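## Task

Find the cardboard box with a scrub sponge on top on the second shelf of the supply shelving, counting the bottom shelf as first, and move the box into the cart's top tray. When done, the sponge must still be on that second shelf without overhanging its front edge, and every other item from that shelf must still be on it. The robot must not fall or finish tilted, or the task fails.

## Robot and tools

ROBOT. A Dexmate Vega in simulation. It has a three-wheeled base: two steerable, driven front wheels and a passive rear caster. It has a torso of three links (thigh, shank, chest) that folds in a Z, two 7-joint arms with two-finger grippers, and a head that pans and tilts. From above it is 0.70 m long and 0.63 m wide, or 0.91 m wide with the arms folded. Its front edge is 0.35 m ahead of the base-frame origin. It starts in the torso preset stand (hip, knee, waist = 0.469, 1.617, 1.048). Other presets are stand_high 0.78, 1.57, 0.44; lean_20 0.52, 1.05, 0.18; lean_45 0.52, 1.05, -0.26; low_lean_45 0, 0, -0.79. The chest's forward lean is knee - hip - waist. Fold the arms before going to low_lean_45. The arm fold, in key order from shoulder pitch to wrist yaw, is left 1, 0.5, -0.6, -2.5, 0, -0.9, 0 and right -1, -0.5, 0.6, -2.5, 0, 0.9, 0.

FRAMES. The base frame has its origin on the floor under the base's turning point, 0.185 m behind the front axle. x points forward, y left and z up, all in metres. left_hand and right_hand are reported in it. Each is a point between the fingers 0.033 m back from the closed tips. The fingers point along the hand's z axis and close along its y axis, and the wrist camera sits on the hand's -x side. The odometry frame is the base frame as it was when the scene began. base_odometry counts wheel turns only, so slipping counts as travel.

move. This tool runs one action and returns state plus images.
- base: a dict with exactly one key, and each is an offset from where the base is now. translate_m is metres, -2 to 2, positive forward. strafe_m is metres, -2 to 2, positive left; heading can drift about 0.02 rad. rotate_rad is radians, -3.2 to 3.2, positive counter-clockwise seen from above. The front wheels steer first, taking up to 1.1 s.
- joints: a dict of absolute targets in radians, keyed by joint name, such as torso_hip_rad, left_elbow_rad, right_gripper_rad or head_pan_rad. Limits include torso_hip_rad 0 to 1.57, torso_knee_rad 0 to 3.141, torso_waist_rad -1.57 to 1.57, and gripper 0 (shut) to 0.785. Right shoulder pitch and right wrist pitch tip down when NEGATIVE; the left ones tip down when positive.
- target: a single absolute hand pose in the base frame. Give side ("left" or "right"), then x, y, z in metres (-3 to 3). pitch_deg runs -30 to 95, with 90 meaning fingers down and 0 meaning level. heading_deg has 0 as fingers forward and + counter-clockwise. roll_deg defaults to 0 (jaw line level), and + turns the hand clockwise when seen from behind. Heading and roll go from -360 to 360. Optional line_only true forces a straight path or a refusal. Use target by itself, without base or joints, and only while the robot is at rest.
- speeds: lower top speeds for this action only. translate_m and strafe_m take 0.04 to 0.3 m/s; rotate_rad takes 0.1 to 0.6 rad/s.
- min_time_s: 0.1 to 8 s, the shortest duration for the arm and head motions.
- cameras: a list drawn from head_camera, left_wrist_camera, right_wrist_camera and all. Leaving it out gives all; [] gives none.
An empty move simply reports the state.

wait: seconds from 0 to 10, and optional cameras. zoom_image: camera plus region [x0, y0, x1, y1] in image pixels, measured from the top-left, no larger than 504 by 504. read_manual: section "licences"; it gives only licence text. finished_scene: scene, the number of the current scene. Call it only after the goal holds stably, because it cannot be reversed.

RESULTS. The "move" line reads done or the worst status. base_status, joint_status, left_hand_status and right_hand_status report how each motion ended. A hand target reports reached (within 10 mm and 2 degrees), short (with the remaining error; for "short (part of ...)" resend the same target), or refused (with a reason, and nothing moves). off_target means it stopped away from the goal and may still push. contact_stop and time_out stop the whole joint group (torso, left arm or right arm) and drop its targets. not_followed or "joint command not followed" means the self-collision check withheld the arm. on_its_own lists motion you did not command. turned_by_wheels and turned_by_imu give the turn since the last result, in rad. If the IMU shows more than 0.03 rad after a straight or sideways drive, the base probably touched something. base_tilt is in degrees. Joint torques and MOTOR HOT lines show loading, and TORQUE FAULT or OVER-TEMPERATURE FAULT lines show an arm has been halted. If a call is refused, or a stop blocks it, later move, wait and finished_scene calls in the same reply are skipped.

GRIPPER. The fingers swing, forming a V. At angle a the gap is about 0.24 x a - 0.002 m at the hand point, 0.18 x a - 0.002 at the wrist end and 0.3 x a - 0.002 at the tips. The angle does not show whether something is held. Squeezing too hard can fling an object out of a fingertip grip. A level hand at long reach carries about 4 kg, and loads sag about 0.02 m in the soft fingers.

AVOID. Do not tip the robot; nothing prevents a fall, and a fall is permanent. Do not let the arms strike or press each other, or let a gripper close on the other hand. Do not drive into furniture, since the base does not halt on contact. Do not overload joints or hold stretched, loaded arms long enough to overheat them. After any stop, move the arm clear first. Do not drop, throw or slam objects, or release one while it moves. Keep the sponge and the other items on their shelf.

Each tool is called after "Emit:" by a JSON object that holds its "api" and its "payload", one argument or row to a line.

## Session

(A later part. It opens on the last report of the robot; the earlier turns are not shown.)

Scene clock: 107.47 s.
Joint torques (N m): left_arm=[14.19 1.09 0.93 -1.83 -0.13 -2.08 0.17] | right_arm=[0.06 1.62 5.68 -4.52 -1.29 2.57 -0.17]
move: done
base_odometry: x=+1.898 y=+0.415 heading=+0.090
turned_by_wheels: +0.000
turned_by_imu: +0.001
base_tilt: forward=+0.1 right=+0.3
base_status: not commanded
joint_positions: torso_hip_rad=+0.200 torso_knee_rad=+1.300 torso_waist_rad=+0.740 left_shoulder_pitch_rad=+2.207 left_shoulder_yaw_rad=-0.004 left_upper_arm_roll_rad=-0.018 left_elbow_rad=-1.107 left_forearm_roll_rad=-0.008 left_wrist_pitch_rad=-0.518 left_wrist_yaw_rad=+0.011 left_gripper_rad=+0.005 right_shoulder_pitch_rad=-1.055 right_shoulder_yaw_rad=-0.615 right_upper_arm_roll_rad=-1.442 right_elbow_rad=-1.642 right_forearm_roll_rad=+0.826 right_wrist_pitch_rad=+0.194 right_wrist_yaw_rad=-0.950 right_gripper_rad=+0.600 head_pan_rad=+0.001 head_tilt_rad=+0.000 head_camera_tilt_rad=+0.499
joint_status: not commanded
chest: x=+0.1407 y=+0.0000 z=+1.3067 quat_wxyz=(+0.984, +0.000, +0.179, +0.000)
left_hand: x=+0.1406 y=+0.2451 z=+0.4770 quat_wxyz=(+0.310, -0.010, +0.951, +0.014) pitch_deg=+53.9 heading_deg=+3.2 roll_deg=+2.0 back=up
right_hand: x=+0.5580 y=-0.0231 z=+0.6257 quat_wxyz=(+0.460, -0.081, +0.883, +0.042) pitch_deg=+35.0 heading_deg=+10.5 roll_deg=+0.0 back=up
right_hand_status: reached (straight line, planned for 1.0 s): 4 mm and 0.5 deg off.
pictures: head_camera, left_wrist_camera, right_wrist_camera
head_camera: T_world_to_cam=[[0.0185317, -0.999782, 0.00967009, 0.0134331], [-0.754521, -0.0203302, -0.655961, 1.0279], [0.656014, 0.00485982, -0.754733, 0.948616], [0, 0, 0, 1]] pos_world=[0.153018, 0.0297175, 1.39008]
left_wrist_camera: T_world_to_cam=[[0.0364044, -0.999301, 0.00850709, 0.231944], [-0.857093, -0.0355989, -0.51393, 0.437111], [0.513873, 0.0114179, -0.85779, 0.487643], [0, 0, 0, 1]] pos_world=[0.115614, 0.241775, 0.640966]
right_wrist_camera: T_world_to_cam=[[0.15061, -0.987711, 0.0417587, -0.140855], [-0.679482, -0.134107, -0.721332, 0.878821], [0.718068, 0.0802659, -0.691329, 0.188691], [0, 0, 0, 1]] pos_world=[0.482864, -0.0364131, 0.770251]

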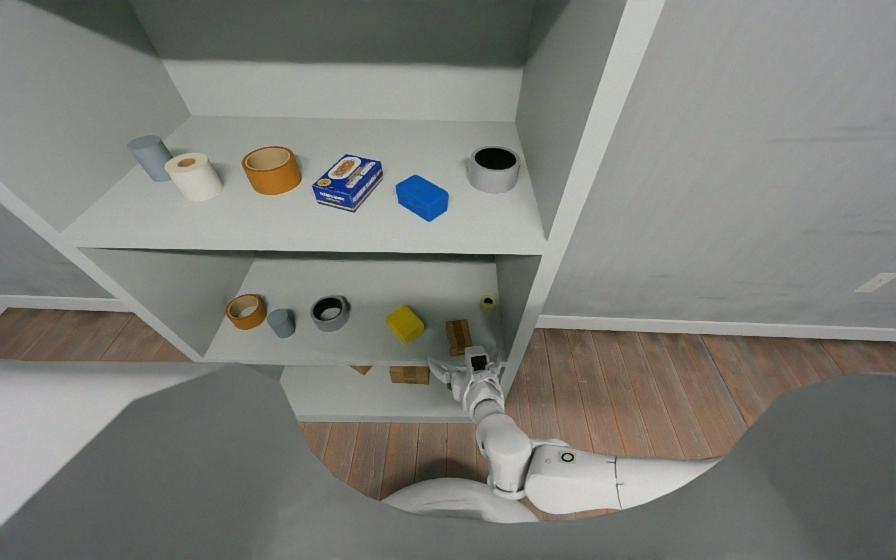

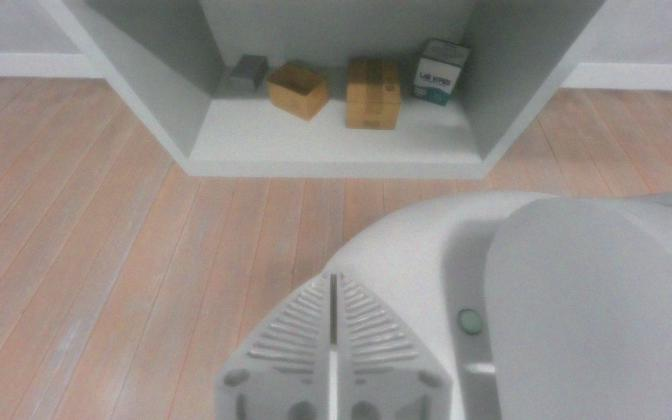

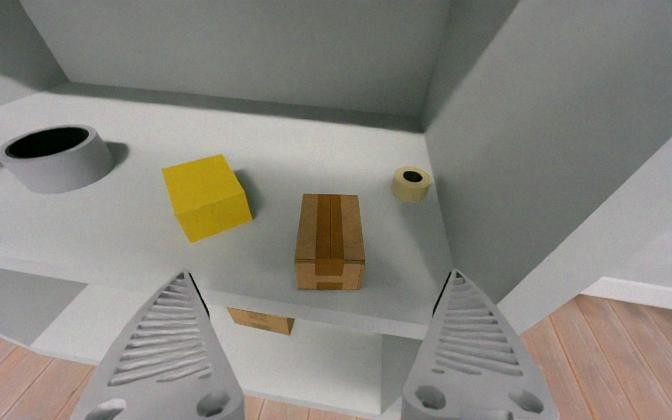

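Emit:
{"api": "move", "payload": {
  "joints": {"right_gripper_rad": 0.5},
  "cameras": []
}}

Emit:
{"api": "move", "payload": {
  "target": {"side":"right","x":0.655,"y":-0.015,"z":0.547,"pitch_deg":35,"heading_deg":9.5,"line_only":true}
}}

Emit:
{"api": "zoom_image", "payload": {
  "camera": "head_camera",
  "region": [370, 290, 500, 380]
}}

Scene clock: 108.50 s.
Joint torques (N m): left_arm=[13.46 0.51 0.83 -1.07 -0.07 -2.9 0.2] | right_arm=[-0.51 2.35 6.18 -5.34 -1.14 2.81 -0.48]
move: done
base_odometry: x=+1.898 y=+0.415 heading=+0.090
turned_by_wheels: +0.000
turned_by_imu: +0.000
base_tilt: forward=+0.2 right=+0.2
base_status: not commanded
joint_positions: torso_hip_rad=+0.200 torso_knee_rad=+1.300 torso_waist_rad=+0.740 left_shoulder_pitch_rad=+2.207 left_shoulder_yaw_rad=-0.004 left_upper_arm_roll_rad=-0.018 left_elbow_rad=-1.107 left_forearm_roll_rad=-0.008 left_wrist_pitch_rad=-0.518 left_wrist_yaw_rad=+0.011 left_gripper_rad=+0.005 right_shoulder_pitch_rad=-1.056 right_shoulder_yaw_rad=-0.613 right_upper_arm_roll_rad=-1.439 right_elbow_rad=-1.637 right_forearm_roll_rad=+0.829 right_wrist_pitch_rad=+0.198 right_wrist_yaw_rad=-0.950 right_gripper_rad=+0.500 head_pan_rad=+0.001 head_tilt_rad=+0.000 head_camera_tilt_rad=+0.499
joint_status: all done
chest: x=+0.1407 y=+0.0000 z=+1.3067 quat_wxyz=(+0.984, +0.000, +0.179, +0.000)
left_hand: x=+0.1406 y=+0.2451 z=+0.4770 quat_wxyz=(+0.310, -0.010, +0.951, +0.014) pitch_deg=+53.9 heading_deg=+3.2 roll_deg=+2.0 back=up
right_hand: x=+0.5596 y=-0.0256 z=+0.6250 quat_wxyz=(+0.460, -0.078, +0.884, +0.040) pitch_deg=+35.0 heading_deg=+10.1 roll_deg=+0.0 back=up

Scene clock: 112.87 s.
Joint torques (N m): left_arm=[12.92 1.32 0.78 -2.11 -0.13 -2.2 0.06] | right_arm=[14.07 1.34 6.63 1.73 0.95 -0.25 0.36]
move: done
base_odometry: x=+1.898 y=+0.415 heading=+0.090
turned_by_wheels: +0.000
turned_by_imu: +0.001
base_tilt: forward=+0.2 right=+0.4
base_status: not commanded
joint_positions: torso_hip_rad=+0.200 torso_knee_rad=+1.300 torso_waist_rad=+0.740 left_shoulder_pitch_rad=+2.207 left_shoulder_yaw_rad=-0.004 left_upper_arm_roll_rad=-0.018 left_elbow_rad=-1.107 left_forearm_roll_rad=-0.008 left_wrist_pitch_rad=-0.518 left_wrist_yaw_rad=+0.011 left_gripper_rad=+0.005 right_shoulder_pitch_rad=-0.951 right_shoulder_yaw_rad=-0.212 right_upper_arm_roll_rad=-1.356 right_elbow_rad=-0.858 right_forearm_roll_rad=+0.920 right_wrist_pitch_rad=+0.343 right_wrist_yaw_rad=-0.580 right_gripper_rad=+0.500 head_pan_rad=+0.001 head_tilt_rad=+0.000 head_camera_tilt_rad=+0.499
joint_status: not commanded
chest: x=+0.1405 y=+0.0000 z=+1.3068 quat_wxyz=(+0.984, +0.000, +0.179, +0.000)
left_hand: x=+0.1405 y=+0.2451 z=+0.4771 quat_wxyz=(+0.310, -0.010, +0.951, +0.014) pitch_deg=+53.8 heading_deg=+3.2 roll_deg=+2.0 back=up
right_hand: x=+0.6543 y=-0.0145 z=+0.5477 quat_wxyz=(+0.461, -0.074, +0.884, +0.039) pitch_deg=+35.0 heading_deg=+9.6 roll_deg=+0.0 back=up
right_hand_status: reached (straight line, planned for 2.8 s): 1 mm and 0.1 deg off.
pictures: head_camera, left_wrist_camera, right_wrist_camera
head_camera: T_world_to_cam=[[0.0185301, -0.999781, 0.00967655, 0.013427], [-0.754336, -0.0203319, -0.656174, 1.02808], [0.656227, 0.0048596, -0.754548, 0.948533], [0, 0, 0, 1]] pos_world=[0.152819, 0.0297175, 1.39018]
left_wrist_camera: T_world_to_cam=[[0.0364052, -0.999301, 0.00851704, 0.23194], [-0.856978, -0.0356022, -0.514121, 0.437187], [0.514065, 0.0114178, -0.857675, 0.487684], [0, 0, 0, 1]] pos_world=[0.115515, 0.241775, 0.641066]
right_wrist_camera: T_world_to_cam=[[0.134468, -0.990064, 0.0411266, -0.132727], [-0.680638, -0.122447, -0.722315, 0.890673], [0.720174, 0.069136, -0.690341, 0.0629328], [0, 0, 0, 1]] pos_world=[0.578751, -0.0266988, 0.69225]

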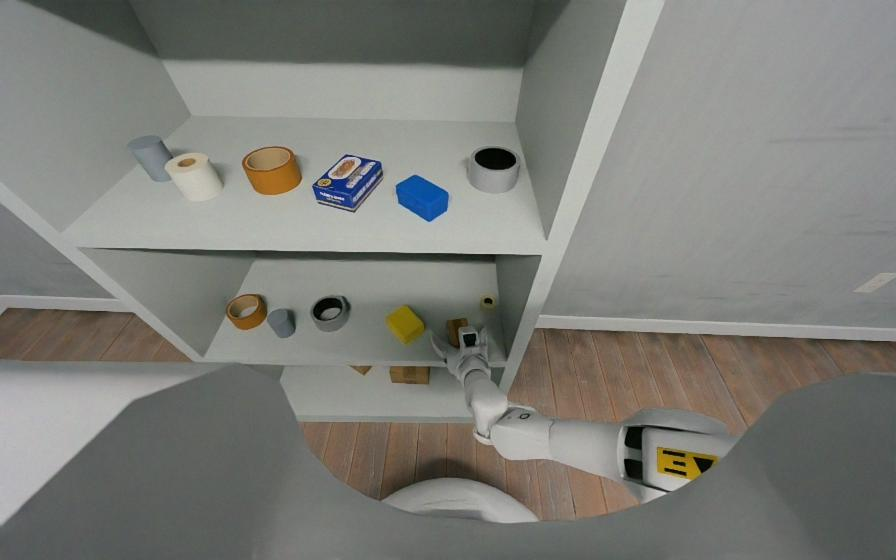

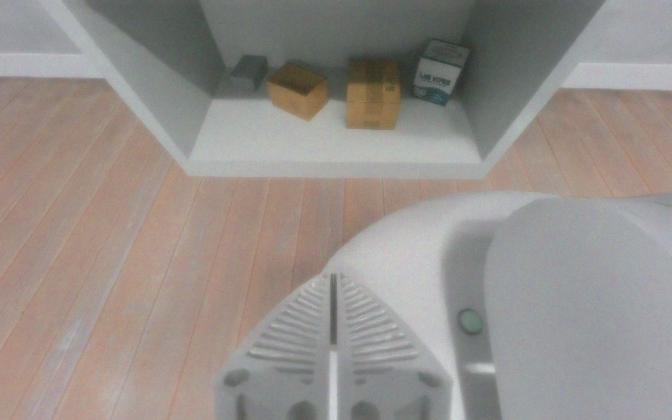

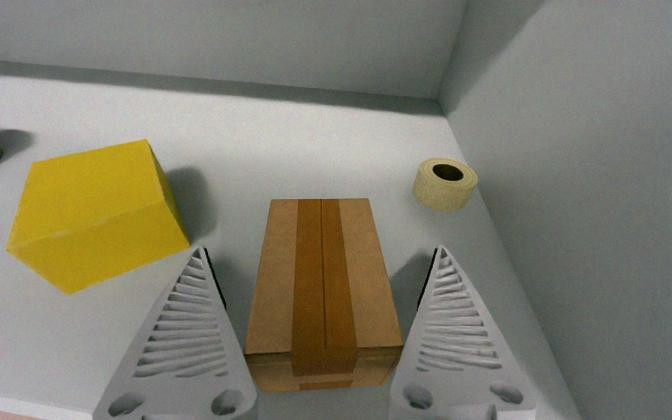

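Scaled by 3.877 (camera's finer frame: 960x600).

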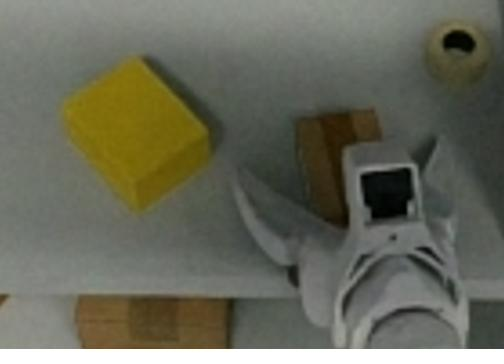

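Emit:
{"api": "move", "payload": {
  "joints": {"right_gripper_rad": 0.15},
  "cameras": []
}}

Emit:
{"api": "move", "payload": {
  "target": {"side":"right","x":0.645,"y":-0.015,"z":0.61,"pitch_deg":35,"heading_deg":9.5}
}}

Scene clock: 114.23 s.
Joint torques (N m): left_arm=[12.87 0.66 1.05 -1.63 -0.13 -2.78 0.03] | right_arm=[6.78 1.63 3.69 0.42 0.8 -0.61 0.4]
move: done
base_odometry: x=+1.898 y=+0.415 heading=+0.090
turned_by_wheels: +0.000
turned_by_imu: +0.000
base_tilt: forward=+0.2 right=+0.3
base_status: not commanded
joint_positions: torso_hip_rad=+0.200 torso_knee_rad=+1.300 torso_waist_rad=+0.740 left_shoulder_pitch_rad=+2.207 left_shoulder_yaw_rad=-0.004 left_upper_arm_roll_rad=-0.018 left_elbow_rad=-1.107 left_forearm_roll_rad=-0.008 left_wrist_pitch_rad=-0.518 left_wrist_yaw_rad=+0.011 left_gripper_rad=+0.005 right_shoulder_pitch_rad=-0.950 right_shoulder_yaw_rad=-0.210 right_upper_arm_roll_rad=-1.355 right_elbow_rad=-0.853 right_forearm_roll_rad=+0.920 right_wrist_pitch_rad=+0.345 right_wrist_yaw_rad=-0.578 right_gripper_rad=+0.151 head_pan_rad=+0.001 head_tilt_rad=+0.000 head_camera_tilt_rad=+0.499
joint_status: all done
chest: x=+0.1405 y=+0.0000 z=+1.3068 quat_wxyz=(+0.984, +0.000, +0.179, +0.000)
left_hand: x=+0.1405 y=+0.2451 z=+0.4771 quat_wxyz=(+0.310, -0.010, +0.951, +0.014) pitch_deg=+53.8 heading_deg=+3.2 roll_deg=+2.0 back=up
right_hand: x=+0.6550 y=-0.0147 z=+0.5476 quat_wxyz=(+0.461, -0.074, +0.884, +0.038) pitch_deg=+34.9 heading_deg=+9.5 roll_deg=+0.0 back=up

Scene clock: 117.77 s.
Joint torques (N m): left_arm=[13.5 -0.07 0.88 -1.3 -0.14 -2.65 0.08] | right_arm=[14.59 0.94 1.23 -10.32 -1.23 2.08 -0.23]
move: done
base_odometry: x=+1.898 y=+0.415 heading=+0.090
turned_by_wheels: +0.000
turned_by_imu: +0.001
base_tilt: forward=+0.1 right=+0.3
base_status: not commanded
joint_positions: torso_hip_rad=+0.200 torso_knee_rad=+1.300 torso_waist_rad=+0.740 left_shoulder_pitch_rad=+2.207 left_shoulder_yaw_rad=-0.004 left_upper_arm_roll_rad=-0.018 left_elbow_rad=-1.107 left_forearm_roll_rad=-0.008 left_wrist_pitch_rad=-0.518 left_wrist_yaw_rad=+0.011 left_gripper_rad=+0.005 right_shoulder_pitch_rad=-0.944 right_shoulder_yaw_rad=-0.459 right_upper_arm_roll_rad=-1.374 right_elbow_rad=-1.376 right_forearm_roll_rad=+0.923 right_wrist_pitch_rad=+0.164 right_wrist_yaw_rad=-0.803 right_gripper_rad=+0.151 head_pan_rad=+0.001 head_tilt_rad=+0.000 head_camera_tilt_rad=+0.499
joint_status: not commanded
chest: x=+0.1407 y=+0.0000 z=+1.3068 quat_wxyz=(+0.984, +0.000, +0.179, +0.000)
left_hand: x=+0.1406 y=+0.2451 z=+0.4770 quat_wxyz=(+0.310, -0.010, +0.951, +0.014) pitch_deg=+53.9 heading_deg=+3.2 roll_deg=+2.0 back=up
right_hand: x=+0.6449 y=-0.0152 z=+0.6086 quat_wxyz=(+0.460, -0.073, +0.884, +0.038) pitch_deg=+35.1 heading_deg=+9.5 roll_deg=+0.0 back=up
right_hand_status: reached (straight line, planned for 2.0 s): 1 mm and 0.1 deg off.
pictures: head_camera, left_wrist_camera, right_wrist_camera
head_camera: T_world_to_cam=[[0.0184552, -0.999784, 0.00960903, 0.013529], [-0.754429, -0.0202317, -0.656069, 1.0281], [0.656122, 0.00485858, -0.754639, 0.948545], [0, 0, 0, 1]] pos_world=[0.153018, 0.0297177, 1.39018]
left_wrist_camera: T_world_to_cam=[[0.0364045, -0.999301, 0.00851195, 0.231944], [-0.857023, -0.0355999, -0.514047, 0.437144], [0.51399, 0.0114187, -0.85772, 0.487721], [0, 0, 0, 1]] pos_world=[0.115514, 0.241775, 0.641066]
right_wrist_camera: T_world_to_cam=[[0.133586, -0.990157, 0.0417678, -0.134489], [-0.681987, -0.122426, -0.721045, 0.928294], [0.719061, 0.0678368, -0.691628, 0.113201], [0, 0, 0, 1]] pos_world=[0.569652, -0.0271968, 0.753252]

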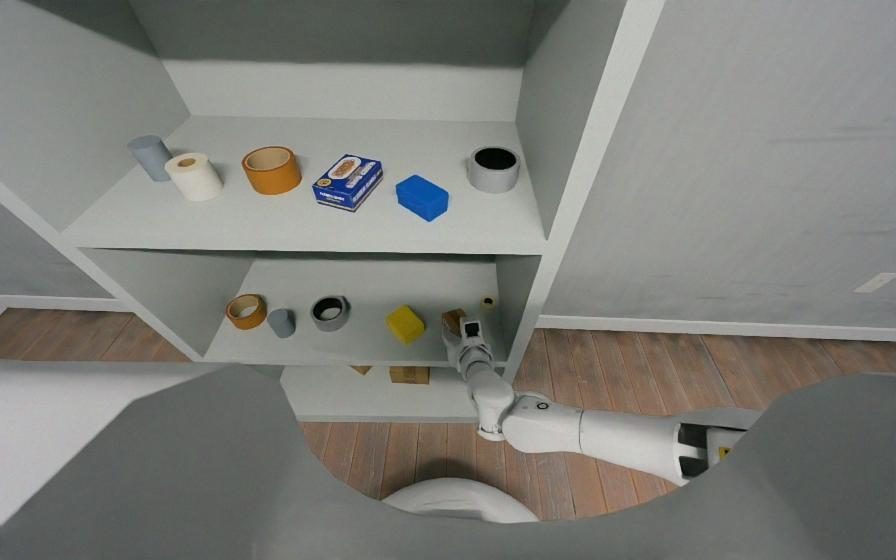

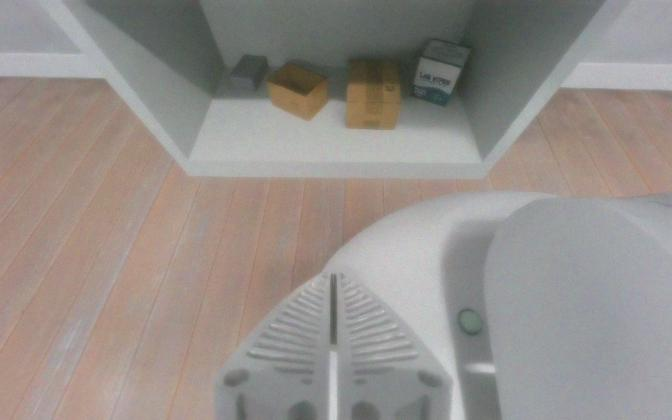

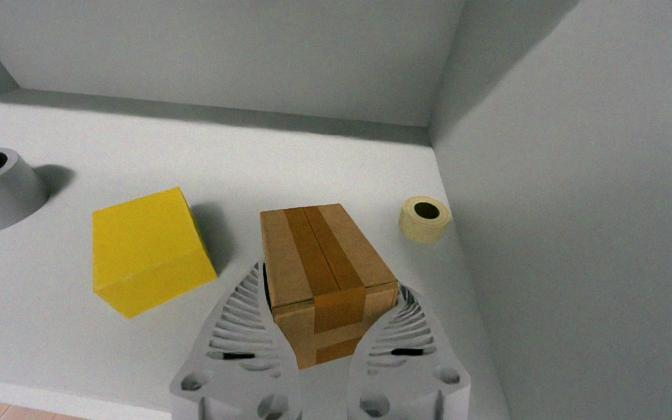

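Emit:
{"api": "move", "payload": {
  "base": {"translate_m": -0.6},
  "speeds": {"translate_m": 0.2},
  "cameras": ["right_wrist_camera"]
}}

Emit:
{"api": "move", "payload": {
  "target": {"side":"right","x":0.55,"y":-0.1,"z":0.8,"pitch_deg":30,"heading_deg":5},
  "cameras": ["right_wrist_camera","head_camera"]
}}

Scene clock: 122.80 s.
Joint torques (N m): left_arm=[13.7 -0.02 1.17 -0.82 -0.1 -2.93 0.09] | right_arm=[15.76 0.48 1.94 -9.51 -1.33 2.41 -0.22]
move: done
base_odometry: x=+1.300 y=+0.363 heading=+0.089
turned_by_wheels: -0.001
turned_by_imu: +0.002
base_tilt: forward=+0.2 right=+0.4
base_status: done
joint_positions: torso_hip_rad=+0.200 torso_knee_rad=+1.300 torso_waist_rad=+0.740 left_shoulder_pitch_rad=+2.207 left_shoulder_yaw_rad=-0.004 left_upper_arm_roll_rad=-0.018 left_elbow_rad=-1.107 left_forearm_roll_rad=-0.008 left_wrist_pitch_rad=-0.518 left_wrist_yaw_rad=+0.011 left_gripper_rad=+0.005 right_shoulder_pitch_rad=-0.944 right_shoulder_yaw_rad=-0.462 right_upper_arm_roll_rad=-1.374 right_elbow_rad=-1.382 right_forearm_roll_rad=+0.923 right_wrist_pitch_rad=+0.162 right_wrist_yaw_rad=-0.805 right_gripper_rad=+0.151 head_pan_rad=+0.001 head_tilt_rad=+0.000 head_camera_tilt_rad=+0.499
joint_status: not commanded
chest: x=+0.1408 y=+0.0000 z=+1.3067 quat_wxyz=(+0.984, +0.000, +0.179, +0.000)
left_hand: x=+0.1405 y=+0.2451 z=+0.4770 quat_wxyz=(+0.310, -0.010, +0.951, +0.014) pitch_deg=+53.9 heading_deg=+3.2 roll_deg=+2.0 back=up
right_hand: x=+0.6448 y=-0.0152 z=+0.6093 quat_wxyz=(+0.460, -0.074, +0.884, +0.038) pitch_deg=+35.1 heading_deg=+9.5 roll_deg=+0.0 back=up
right_wrist_camera: T_world_to_cam=[[0.133726, -0.990132, 0.0418938, -0.134669], [-0.682063, -0.122623, -0.72094, 0.928693], [0.718963, 0.0678342, -0.69173, 0.11403], [0, 0, 0, 1]] pos_world=[0.569452, -0.0271968, 0.754052]

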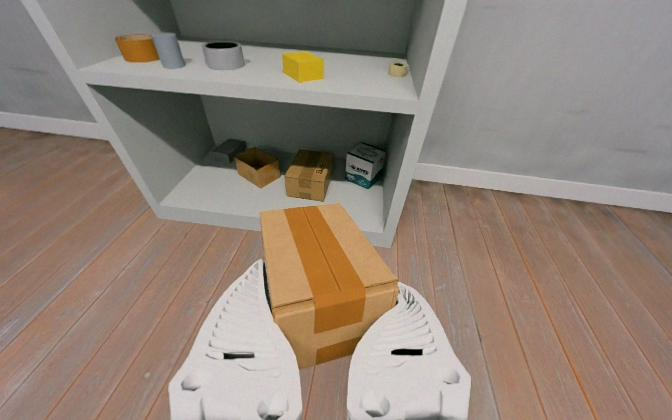

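Scene clock: 127.93 s.
Joint torques (N m): left_arm=[13.75 0.45 1.09 -1.59 -0.12 -2.14 0.1] | right_arm=[-0.47 -2.91 6.38 -12.52 -1.69 1.95 -0.42]
move: done
base_odometry: x=+1.300 y=+0.363 heading=+0.089
turned_by_wheels: +0.000
turned_by_imu: +0.001
base_tilt: forward=+0.1 right=+0.3
base_status: not commanded
joint_positions: torso_hip_rad=+0.200 torso_knee_rad=+1.300 torso_waist_rad=+0.740 left_shoulder_pitch_rad=+2.207 left_shoulder_yaw_rad=-0.004 left_upper_arm_roll_rad=-0.018 left_elbow_rad=-1.107 left_forearm_roll_rad=-0.008 left_wrist_pitch_rad=-0.518 left_wrist_yaw_rad=+0.011 left_gripper_rad=+0.005 right_shoulder_pitch_rad=-1.439 right_shoulder_yaw_rad=-0.938 right_upper_arm_roll_rad=-0.966 right_elbow_rad=-2.365 right_forearm_roll_rad=+0.730 right_wrist_pitch_rad=-0.115 right_wrist_yaw_rad=-1.087 right_gripper_rad=+0.151 head_pan_rad=+0.001 head_tilt_rad=+0.000 head_camera_tilt_rad=+0.499
joint_status: not commanded
chest: x=+0.1408 y=+0.0000 z=+1.3067 quat_wxyz=(+0.984, +0.000, +0.179, +0.000)
left_hand: x=+0.1405 y=+0.2451 z=+0.4770 quat_wxyz=(+0.310, -0.010, +0.951, +0.014) pitch_deg=+53.9 heading_deg=+3.2 roll_deg=+2.0 back=up
right_hand: x=+0.5502 y=-0.0993 z=+0.7983 quat_wxyz=(+0.499, -0.038, +0.866, +0.022) pitch_deg=+30.1 heading_deg=+5.1 roll_deg=+0.0 back=up
right_hand_status: reached (straight line, planned for 3.6 s): 2 mm and 0.1 deg off.
pictures: head_camera, right_wrist_camera
head_camera: T_world_to_cam=[[0.0184565, -0.999784, 0.00960623, 0.0135318], [-0.754522, -0.0202316, -0.655963, 1.02798], [0.656015, 0.0048587, -0.754732, 0.948549], [0, 0, 0, 1]] pos_world=[0.153118, 0.0297177, 1.39008]
right_wrist_camera: T_world_to_cam=[[0.0528579, -0.997867, 0.0383112, -0.166679], [-0.624817, -0.0629757, -0.778227, 1.01025], [0.77898, 0.017198, -0.626813, 0.228408], [0, 0, 0, 1]] pos_world=[0.462106, -0.10663, 0.935757]

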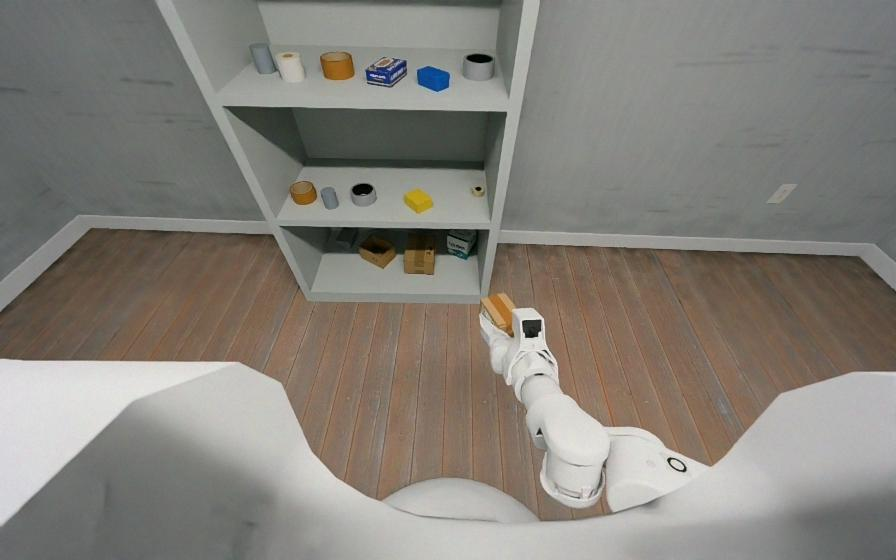

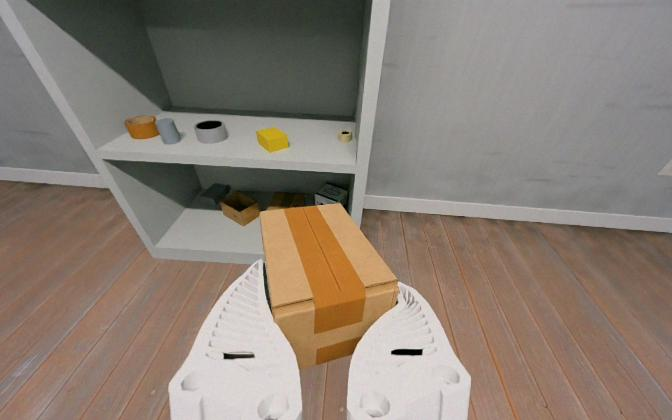

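Emit:
{"api": "move", "payload": {
  "base": {"rotate_rad": -2.3},
  "speeds": {"rotate_rad": 0.4},
  "joints": {"head_camera_tilt_rad": 0.15},
  "cameras": ["right_wrist_camera","head_camera"]
}}

Scene clock: 135.27 s.
Joint torques (N m): left_arm=[13.78 0.72 1.16 -1.39 -0.07 -2.58 0.12] | right_arm=[-1.23 -2.84 5.95 -12.57 -1.97 1.66 -0.31]
move: done
base_odometry: x=+1.299 y=+0.362 heading=-2.209
turned_by_wheels: -2.298
turned_by_imu: -2.234
base_tilt: forward=+0.2 right=+0.3
base_status: done
joint_positions: torso_hip_rad=+0.200 torso_knee_rad=+1.300 torso_waist_rad=+0.740 left_shoulder_pitch_rad=+2.207 left_shoulder_yaw_rad=-0.004 left_upper_arm_roll_rad=-0.018 left_elbow_rad=-1.107 left_forearm_roll_rad=-0.008 left_wrist_pitch_rad=-0.518 left_wrist_yaw_rad=+0.011 left_gripper_rad=+0.005 right_shoulder_pitch_rad=-1.444 right_shoulder_yaw_rad=-0.939 right_upper_arm_roll_rad=-0.961 right_elbow_rad=-2.369 right_forearm_roll_rad=+0.729 right_wrist_pitch_rad=-0.117 right_wrist_yaw_rad=-1.087 right_gripper_rad=+0.151 head_pan_rad=+0.001 head_tilt_rad=+0.000 head_camera_tilt_rad=+0.151
joint_status: all done
chest: x=+0.1408 y=+0.0000 z=+1.3067 quat_wxyz=(+0.984, +0.000, +0.179, +0.000)
left_hand: x=+0.1405 y=+0.2451 z=+0.4770 quat_wxyz=(+0.310, -0.010, +0.951, +0.014) pitch_deg=+53.9 heading_deg=+3.2 roll_deg=+2.0 back=up
right_hand: x=+0.5498 y=-0.0999 z=+0.7996 quat_wxyz=(+0.499, -0.038, +0.865, +0.022) pitch_deg=+30.0 heading_deg=+5.0 roll_deg=+0.0 back=up
pictures: head_camera, right_wrist_camera
head_camera: T_world_to_cam=[[0.0141035, -0.999785, 0.0151946, 0.00617715], [-0.485166, -0.0201299, -0.87419, 1.30599], [0.874308, 0.00495724, -0.485346, 0.554102], [0, 0, 0, 1]] pos_world=[0.149078, 0.0297184, 1.41052]
right_wrist_camera: T_world_to_cam=[[0.0526917, -0.997855, 0.0388491, -0.167621], [-0.624043, -0.0632742, -0.778824, 1.01102], [0.779611, 0.016794, -0.626038, 0.228638], [0, 0, 0, 1]] pos_world=[0.461505, -0.10713, 0.937056]

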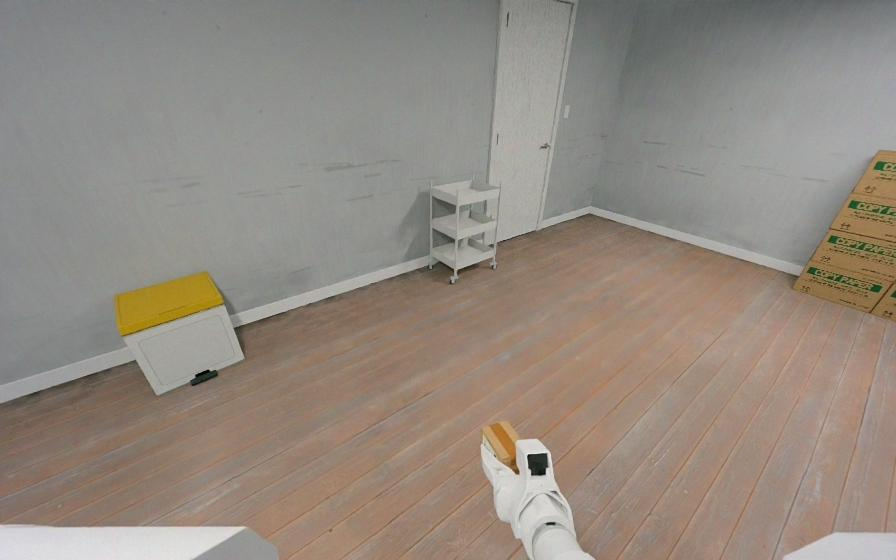

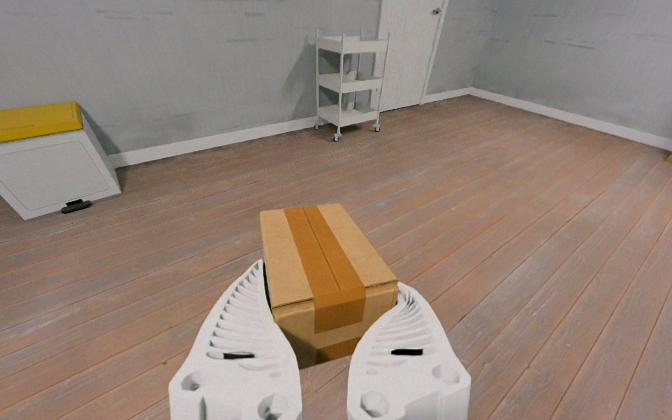

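Emit:
{"api": "move", "payload": {
  "base": {"rotate_rad": -0.2},
  "speeds": {"rotate_rad": 0.4},
  "cameras": []
}}

Emit:
{"api": "move", "payload": {
  "base": {"translate_m": 1.75},
  "cameras": []
}}

Emit:
{"api": "move", "payload": {
  "base": {"rotate_rad": 0.76},
  "speeds": {"rotate_rad": 0.4},
  "joints": {"head_camera_tilt_rad": 0.35},
  "cameras": ["right_wrist_camera","head_camera"]
}}

Scene clock: 137.90 s.
Joint torques (N m): left_arm=[13.77 0.25 0.92 -1.23 -0.13 -2.75 0.17] | right_arm=[-1.9 -3.07 6.89 -11.96 -2 2.56 -0.16]
move: done
base_odometry: x=+1.299 y=+0.363 heading=-2.409
turned_by_wheels: -0.199
turned_by_imu: -0.193
base_tilt: forward=+0.1 right=+0.3
base_status: done
joint_positions: torso_hip_rad=+0.200 torso_knee_rad=+1.300 torso_waist_rad=+0.740 left_shoulder_pitch_rad=+2.207 left_shoulder_yaw_rad=-0.004 left_upper_arm_roll_rad=-0.018 left_elbow_rad=-1.107 left_forearm_roll_rad=-0.008 left_wrist_pitch_rad=-0.518 left_wrist_yaw_rad=+0.011 left_gripper_rad=+0.005 right_shoulder_pitch_rad=-1.444 right_shoulder_yaw_rad=-0.939 right_upper_arm_roll_rad=-0.961 right_elbow_rad=-2.369 right_forearm_roll_rad=+0.729 right_wrist_pitch_rad=-0.117 right_wrist_yaw_rad=-1.087 right_gripper_rad=+0.151 head_pan_rad=+0.001 head_tilt_rad=+0.000 head_camera_tilt_rad=+0.151
joint_status: not commanded
chest: x=+0.1408 y=+0.0000 z=+1.3067 quat_wxyz=(+0.984, +0.000, +0.179, +0.000)
left_hand: x=+0.1405 y=+0.2451 z=+0.4770 quat_wxyz=(+0.310, -0.010, +0.951, +0.014) pitch_deg=+53.9 heading_deg=+3.2 roll_deg=+2.0 back=up
right_hand: x=+0.5498 y=-0.0999 z=+0.7996 quat_wxyz=(+0.499, -0.038, +0.865, +0.022) pitch_deg=+30.0 heading_deg=+5.0 roll_deg=+0.0 back=up

Scene clock: 146.00 s.
Joint torques (N m): left_arm=[13.28 0.17 0.9 -0.98 -0.08 -2.41 0.27] | right_arm=[-0.91 -3.38 6.88 -12.73 -1.75 2.81 -0.28]
move: done
base_odometry: x=-0.004 y=-0.805 heading=-2.409
turned_by_wheels: -0.001
turned_by_imu: -0.008
base_tilt: forward=+0.1 right=+0.3
base_status: done
joint_positions: torso_hip_rad=+0.200 torso_knee_rad=+1.300 torso_waist_rad=+0.740 left_shoulder_pitch_rad=+2.207 left_shoulder_yaw_rad=-0.004 left_upper_arm_roll_rad=-0.018 left_elbow_rad=-1.107 left_forearm_roll_rad=-0.008 left_wrist_pitch_rad=-0.518 left_wrist_yaw_rad=+0.011 left_gripper_rad=+0.005 right_shoulder_pitch_rad=-1.444 right_shoulder_yaw_rad=-0.939 right_upper_arm_roll_rad=-0.961 right_elbow_rad=-2.370 right_forearm_roll_rad=+0.729 right_wrist_pitch_rad=-0.117 right_wrist_yaw_rad=-1.087 right_gripper_rad=+0.151 head_pan_rad=+0.001 head_tilt_rad=+0.000 head_camera_tilt_rad=+0.151
joint_status: not commanded
chest: x=+0.1408 y=+0.0000 z=+1.3067 quat_wxyz=(+0.984, +0.000, +0.179, +0.000)
left_hand: x=+0.1406 y=+0.2451 z=+0.4770 quat_wxyz=(+0.310, -0.010, +0.951, +0.014) pitch_deg=+53.9 heading_deg=+3.2 roll_deg=+2.0 back=up
right_hand: x=+0.5498 y=-0.0999 z=+0.7995 quat_wxyz=(+0.499, -0.038, +0.865, +0.022) pitch_deg=+30.1 heading_deg=+5.0 roll_deg=+0.0 back=up

Scene clock: 149.17 s.
Joint torques (N m): left_arm=[13.96 0.45 0.92 -1.25 -0.14 -2.3 0.12] | right_arm=[0.27 -1.42 6.12 -11.46 -1.52 2.12 -0.08]
move: done
base_odometry: x=-0.005 y=-0.806 heading=-1.650
turned_by_wheels: +0.759
turned_by_imu: +0.739
base_tilt: forward=+0.2 right=+0.3
base_status: done
joint_positions: torso_hip_rad=+0.200 torso_knee_rad=+1.300 torso_waist_rad=+0.740 left_shoulder_pitch_rad=+2.206 left_shoulder_yaw_rad=-0.004 left_upper_arm_roll_rad=-0.018 left_elbow_rad=-1.107 left_forearm_roll_rad=-0.008 left_wrist_pitch_rad=-0.518 left_wrist_yaw_rad=+0.011 left_gripper_rad=+0.005 right_shoulder_pitch_rad=-1.444 right_shoulder_yaw_rad=-0.939 right_upper_arm_roll_rad=-0.961 right_elbow_rad=-2.370 right_forearm_roll_rad=+0.729 right_wrist_pitch_rad=-0.117 right_wrist_yaw_rad=-1.087 right_gripper_rad=+0.151 head_pan_rad=+0.001 head_tilt_rad=+0.000 head_camera_tilt_rad=+0.349
joint_status: all done
chest: x=+0.1408 y=+0.0000 z=+1.3067 quat_wxyz=(+0.984, +0.000, +0.179, +0.000)
left_hand: x=+0.1406 y=+0.2451 z=+0.4770 quat_wxyz=(+0.310, -0.010, +0.951, +0.014) pitch_deg=+53.9 heading_deg=+3.2 roll_deg=+2.0 back=up
right_hand: x=+0.5498 y=-0.0999 z=+0.7996 quat_wxyz=(+0.499, -0.038, +0.865, +0.022) pitch_deg=+30.0 heading_deg=+5.0 roll_deg=+0.0 back=up
pictures: head_camera, right_wrist_camera
head_camera: T_world_to_cam=[[0.0168142, -0.999784, 0.0122567, 0.0100032], [-0.648034, -0.0202321, -0.761343, 1.16444], [0.761426, 0.0048586, -0.648234, 0.790843], [0, 0, 0, 1]] pos_world=[0.15226, 0.0297177, 1.39907]
right_wrist_camera: T_world_to_cam=[[0.052613, -0.997857, 0.0389104, -0.167638], [-0.624048, -0.0632729, -0.77882, 1.01094], [0.779613, 0.0166941, -0.626039, 0.228565], [0, 0, 0, 1]] pos_world=[0.461505, -0.107129, 0.936956]

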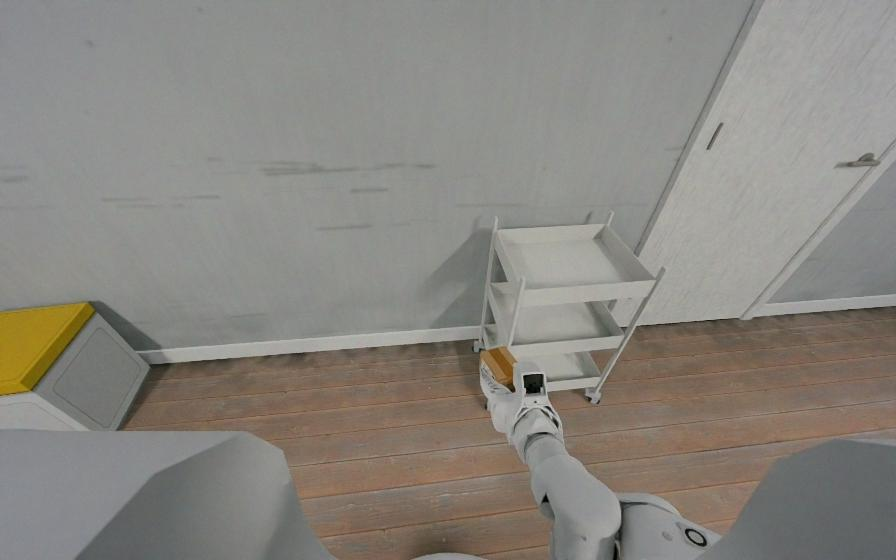

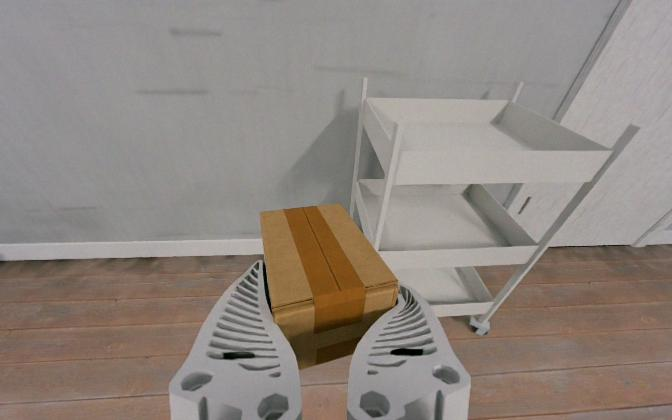

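Emit:
{"api": "move", "payload": {
  "base": {"rotate_rad": 0.12},
  "cameras": []
}}

Emit:
{"api": "move", "payload": {
  "base": {"strafe_m": -0.46},
  "speeds": {"strafe_m": 0.2},
  "cameras": []
}}

Emit:
{"api": "move", "payload": {
  "target": {"side":"right","x":0.58,"y":-0.06,"z":0.9,"pitch_deg":30,"heading_deg":5},
  "cameras": ["right_wrist_camera","head_camera"]
}}

Scene clock: 151.20 s.
Joint torques (N m): left_arm=[13.56 0.99 1.16 -0.93 -0.16 -2.33 0.1] | right_arm=[-1.27 -2.72 6.15 -12.33 -1.51 1.63 -0.08]
move: done
base_odometry: x=-0.005 y=-0.806 heading=-1.530
turned_by_wheels: +0.120
turned_by_imu: +0.117
base_tilt: forward=+0.2 right=+0.4
base_status: done
joint_positions: torso_hip_rad=+0.200 torso_knee_rad=+1.300 torso_waist_rad=+0.740 left_shoulder_pitch_rad=+2.206 left_shoulder_yaw_rad=-0.004 left_upper_arm_roll_rad=-0.018 left_elbow_rad=-1.107 left_forearm_roll_rad=-0.008 left_wrist_pitch_rad=-0.518 left_wrist_yaw_rad=+0.011 left_gripper_rad=+0.005 right_shoulder_pitch_rad=-1.444 right_shoulder_yaw_rad=-0.939 right_upper_arm_roll_rad=-0.961 right_elbow_rad=-2.370 right_forearm_roll_rad=+0.729 right_wrist_pitch_rad=-0.117 right_wrist_yaw_rad=-1.087 right_gripper_rad=+0.151 head_pan_rad=+0.001 head_tilt_rad=+0.000 head_camera_tilt_rad=+0.349
joint_status: not commanded
chest: x=+0.1408 y=+0.0000 z=+1.3067 quat_wxyz=(+0.984, +0.000, +0.179, +0.000)
left_hand: x=+0.1406 y=+0.2451 z=+0.4770 quat_wxyz=(+0.310, -0.010, +0.951, +0.014) pitch_deg=+53.9 heading_deg=+3.2 roll_deg=+2.0 back=up
right_hand: x=+0.5498 y=-0.0999 z=+0.7996 quat_wxyz=(+0.499, -0.038, +0.865, +0.022) pitch_deg=+30.0 heading_deg=+5.0 roll_deg=+0.0 back=up

Scene clock: 155.47 s.
Joint torques (N m): left_arm=[13.44 0.67 0.98 -1.9 -0.14 -3.01 0.14] | right_arm=[-1.49 -3.13 6.31 -12.04 -1.89 3.01 0.06]
move: done
base_odometry: x=-0.464 y=-0.823 heading=-1.534
turned_by_wheels: -0.003
turned_by_imu: -0.005
base_tilt: forward=+0.2 right=+0.3
base_status: done
joint_positions: torso_hip_rad=+0.200 torso_knee_rad=+1.300 torso_waist_rad=+0.740 left_shoulder_pitch_rad=+2.206 left_shoulder_yaw_rad=-0.004 left_upper_arm_roll_rad=-0.018 left_elbow_rad=-1.107 left_forearm_roll_rad=-0.008 left_wrist_pitch_rad=-0.518 left_wrist_yaw_rad=+0.011 left_gripper_rad=+0.005 right_shoulder_pitch_rad=-1.444 right_shoulder_yaw_rad=-0.939 right_upper_arm_roll_rad=-0.961 right_elbow_rad=-2.370 right_forearm_roll_rad=+0.729 right_wrist_pitch_rad=-0.117 right_wrist_yaw_rad=-1.087 right_gripper_rad=+0.151 head_pan_rad=+0.001 head_tilt_rad=+0.000 head_camera_tilt_rad=+0.349
joint_status: not commanded
chest: x=+0.1408 y=+0.0000 z=+1.3067 quat_wxyz=(+0.984, +0.000, +0.179, +0.000)
left_hand: x=+0.1406 y=+0.2451 z=+0.4770 quat_wxyz=(+0.310, -0.010, +0.951, +0.014) pitch_deg=+53.9 heading_deg=+3.2 roll_deg=+2.0 back=up
right_hand: x=+0.5498 y=-0.0999 z=+0.7996 quat_wxyz=(+0.499, -0.038, +0.865, +0.022) pitch_deg=+30.0 heading_deg=+5.0 roll_deg=+0.0 back=up

Scene clock: 159.33 s.
Joint torques (N m): left_arm=[13.83 1.6 0.95 -2.16 -0.06 -2.24 0.03] | right_arm=[-1.45 1.77 5.5 -13.17 -1.13 1.8 -0.12]
move: done
base_odometry: x=-0.464 y=-0.823 heading=-1.534
turned_by_wheels: +0.000
turned_by_imu: +0.001
base_tilt: forward=+0.2 right=+0.4
base_status: not commanded
joint_positions: torso_hip_rad=+0.200 torso_knee_rad=+1.300 torso_waist_rad=+0.740 left_shoulder_pitch_rad=+2.206 left_shoulder_yaw_rad=-0.004 left_upper_arm_roll_rad=-0.018 left_elbow_rad=-1.107 left_forearm_roll_rad=-0.008 left_wrist_pitch_rad=-0.518 left_wrist_yaw_rad=+0.011 left_gripper_rad=+0.005 right_shoulder_pitch_rad=-1.556 right_shoulder_yaw_rad=-0.550 right_upper_arm_roll_rad=-0.640 right_elbow_rad=-2.617 right_forearm_roll_rad=+0.720 right_wrist_pitch_rad=-0.739 right_wrist_yaw_rad=-1.087 right_gripper_rad=+0.151 head_pan_rad=+0.001 head_tilt_rad=+0.000 head_camera_tilt_rad=+0.349
joint_status: not commanded
chest: x=+0.1408 y=+0.0000 z=+1.3067 quat_wxyz=(+0.984, +0.000, +0.179, +0.000)
left_hand: x=+0.1406 y=+0.2451 z=+0.4770 quat_wxyz=(+0.310, -0.010, +0.951, +0.014) pitch_deg=+53.9 heading_deg=+3.2 roll_deg=+2.0 back=up
right_hand: x=+0.5796 y=-0.0598 z=+0.8988 quat_wxyz=(+0.499, -0.038, +0.865, +0.022) pitch_deg=+30.0 heading_deg=+5.1 roll_deg=+0.0 back=up
right_hand_status: reached (straight line, planned for 2.3 s): 1 mm and 0.1 deg off.
pictures: head_camera, right_wrist_camera
head_camera: T_world_to_cam=[[0.0168142, -0.999784, 0.0122567, 0.0100032], [-0.648034, -0.0202321, -0.761343, 1.16444], [0.761426, 0.0048586, -0.648234, 0.790843], [0, 0, 0, 1]] pos_world=[0.15226, 0.0297177, 1.39907]
right_wrist_camera: T_world_to_cam=[[0.0532011, -0.997833, 0.0387064, -0.133133], [-0.623898, -0.0634789, -0.778923, 1.10943], [0.779692, 0.0172907, -0.625924, 0.266709], [0, 0, 0, 1]] pos_world=[0.491305, -0.0670302, 1.03626]

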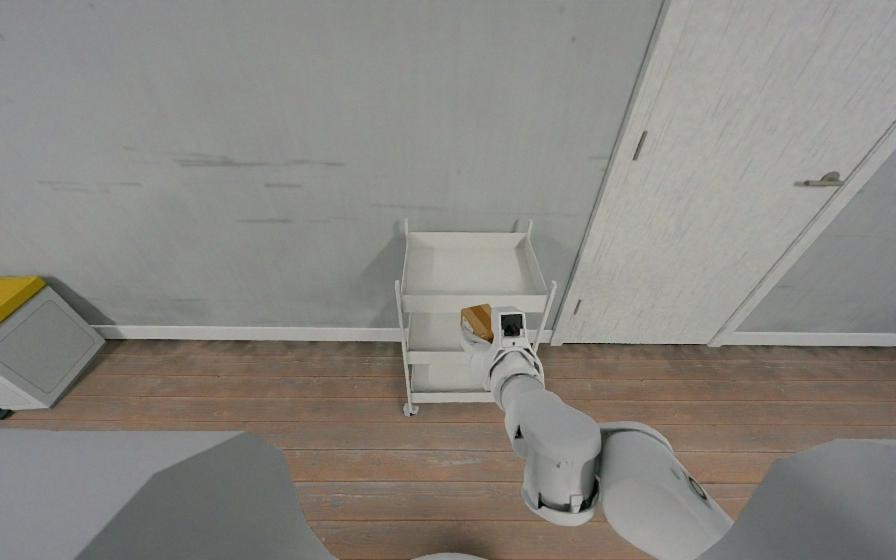

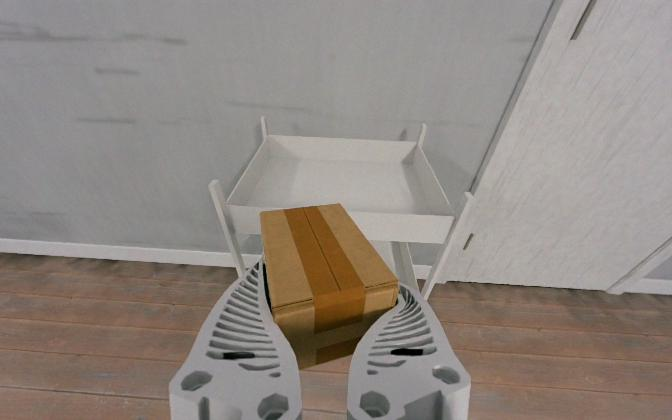

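Emit:
{"api": "move", "payload": {
  "base": {"translate_m": 0.35},
  "speeds": {"translate_m": 0.15},
  "joints": {"head_camera_tilt_rad": 0.45},
  "cameras": []
}}

Emit:
{"api": "move", "payload": {
  "target": {"side":"right","x":0.69,"y":-0.06,"z":0.78,"pitch_deg":35,"heading_deg":5},
  "cameras": ["right_wrist_camera","head_camera"]
}}

Emit:
{"api": "zoom_image", "payload": {
  "camera": "head_camera",
  "region": [350, 180, 600, 430]
}}

Scene clock: 164.20 s.
Joint torques (N m): left_arm=[13.86 -0.02 0.94 -1.91 -0.07 -3 0.22] | right_arm=[-2.25 2.91 4.18 -12.62 -1.1 2.35 -0.44]
move: done
base_odometry: x=-0.451 y=-1.173 heading=-1.533
turned_by_wheels: +0.001
turned_by_imu: +0.001
base_tilt: forward=+0.2 right=+0.4
base_status: done
joint_positions: torso_hip_rad=+0.200 torso_knee_rad=+1.300 torso_waist_rad=+0.740 left_shoulder_pitch_rad=+2.206 left_shoulder_yaw_rad=-0.004 left_upper_arm_roll_rad=-0.018 left_elbow_rad=-1.107 left_forearm_roll_rad=-0.008 left_wrist_pitch_rad=-0.518 left_wrist_yaw_rad=+0.011 left_gripper_rad=+0.005 right_shoulder_pitch_rad=-1.556 right_shoulder_yaw_rad=-0.547 right_upper_arm_roll_rad=-0.638 right_elbow_rad=-2.619 right_forearm_roll_rad=+0.720 right_wrist_pitch_rad=-0.744 right_wrist_yaw_rad=-1.087 right_gripper_rad=+0.151 head_pan_rad=+0.001 head_tilt_rad=+0.000 head_camera_tilt_rad=+0.449
joint_status: all done
chest: x=+0.1409 y=+0.0000 z=+1.3067 quat_wxyz=(+0.984, +0.000, +0.179, +0.000)
left_hand: x=+0.1406 y=+0.2451 z=+0.4770 quat_wxyz=(+0.310, -0.010, +0.951, +0.014) pitch_deg=+53.9 heading_deg=+3.2 roll_deg=+2.0 back=up
right_hand: x=+0.5799 y=-0.0598 z=+0.8996 quat_wxyz=(+0.499, -0.038, +0.865, +0.022) pitch_deg=+30.0 heading_deg=+5.0 roll_deg=+0.0 back=up

Scene clock: 167.80 s.
Joint torques (N m): left_arm=[14.85 1.09 0.98 -1.17 0.01 -2.56 0.04] | right_arm=[16.42 2.68 0.37 -9.19 -1.19 3.63 0.02]
move: done
base_odometry: x=-0.451 y=-1.173 heading=-1.533
turned_by_wheels: +0.000
turned_by_imu: +0.001
base_tilt: forward=+0.2 right=+0.4
base_status: not commanded
joint_positions: torso_hip_rad=+0.200 torso_knee_rad=+1.300 torso_waist_rad=+0.740 left_shoulder_pitch_rad=+2.206 left_shoulder_yaw_rad=-0.004 left_upper_arm_roll_rad=-0.018 left_elbow_rad=-1.107 left_forearm_roll_rad=-0.008 left_wrist_pitch_rad=-0.518 left_wrist_yaw_rad=+0.011 left_gripper_rad=+0.005 right_shoulder_pitch_rad=-1.291 right_shoulder_yaw_rad=-0.427 right_upper_arm_roll_rad=-0.628 right_elbow_rad=-2.074 right_forearm_roll_rad=+0.742 right_wrist_pitch_rad=-0.625 right_wrist_yaw_rad=-0.838 right_gripper_rad=+0.151 head_pan_rad=+0.001 head_tilt_rad=+0.000 head_camera_tilt_rad=+0.449
joint_status: not commanded
chest: x=+0.1409 y=+0.0000 z=+1.3067 quat_wxyz=(+0.984, +0.000, +0.179, +0.000)
left_hand: x=+0.1406 y=+0.2451 z=+0.4770 quat_wxyz=(+0.310, -0.010, +0.951, +0.014) pitch_deg=+53.9 heading_deg=+3.2 roll_deg=+2.0 back=up
right_hand: x=+0.6887 y=-0.0601 z=+0.7807 quat_wxyz=(+0.461, -0.039, +0.886, +0.020) pitch_deg=+35.0 heading_deg=+5.0 roll_deg=+0.0 back=up
right_hand_status: reached (straight line, planned for 2.1 s): 1 mm and 0.0 deg off.
pictures: head_camera, right_wrist_camera
head_camera: T_world_to_cam=[[0.017953, -0.999784, 0.0105152, 0.0123151], [-0.720839, -0.0202306, -0.692807, 1.07606], [0.69287, 0.00485819, -0.721046, 0.898314], [0, 0, 0, 1]] pos_world=[0.153033, 0.0297177, 1.3931]
right_wrist_camera: T_world_to_cam=[[0.0556959, -0.997567, 0.0419361, -0.13898], [-0.688755, -0.0687945, -0.721723, 1.08515], [0.722851, 0.0113133, -0.690911, 0.197197], [0, 0, 0, 1]] pos_world=[0.612599, -0.0662204, 0.925251]

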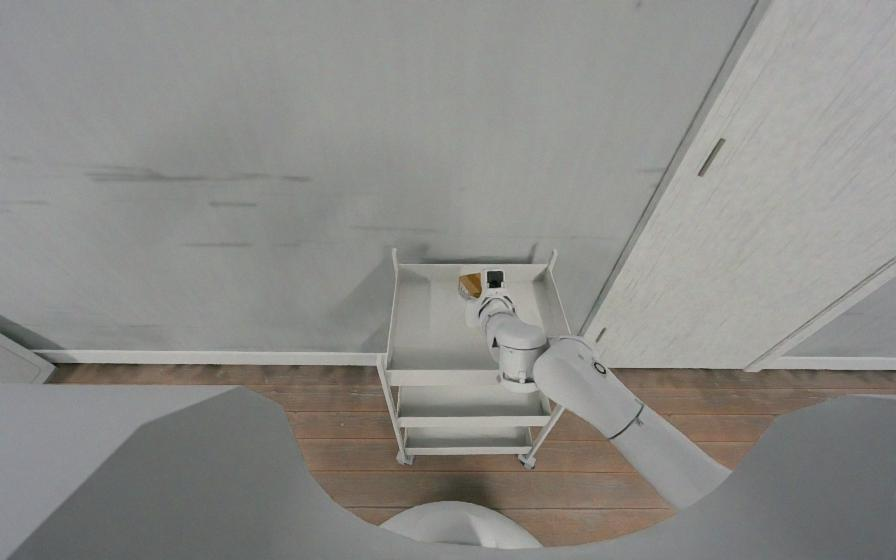

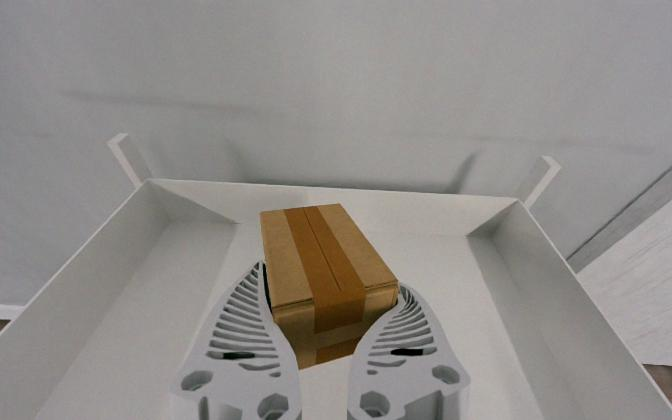

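Scaled by 2.016 (camera's finer frame: 960x600).

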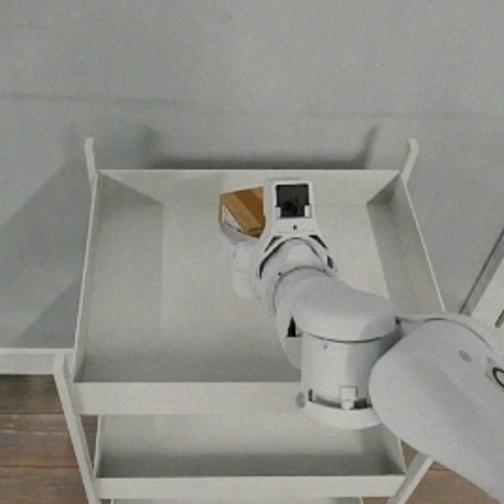

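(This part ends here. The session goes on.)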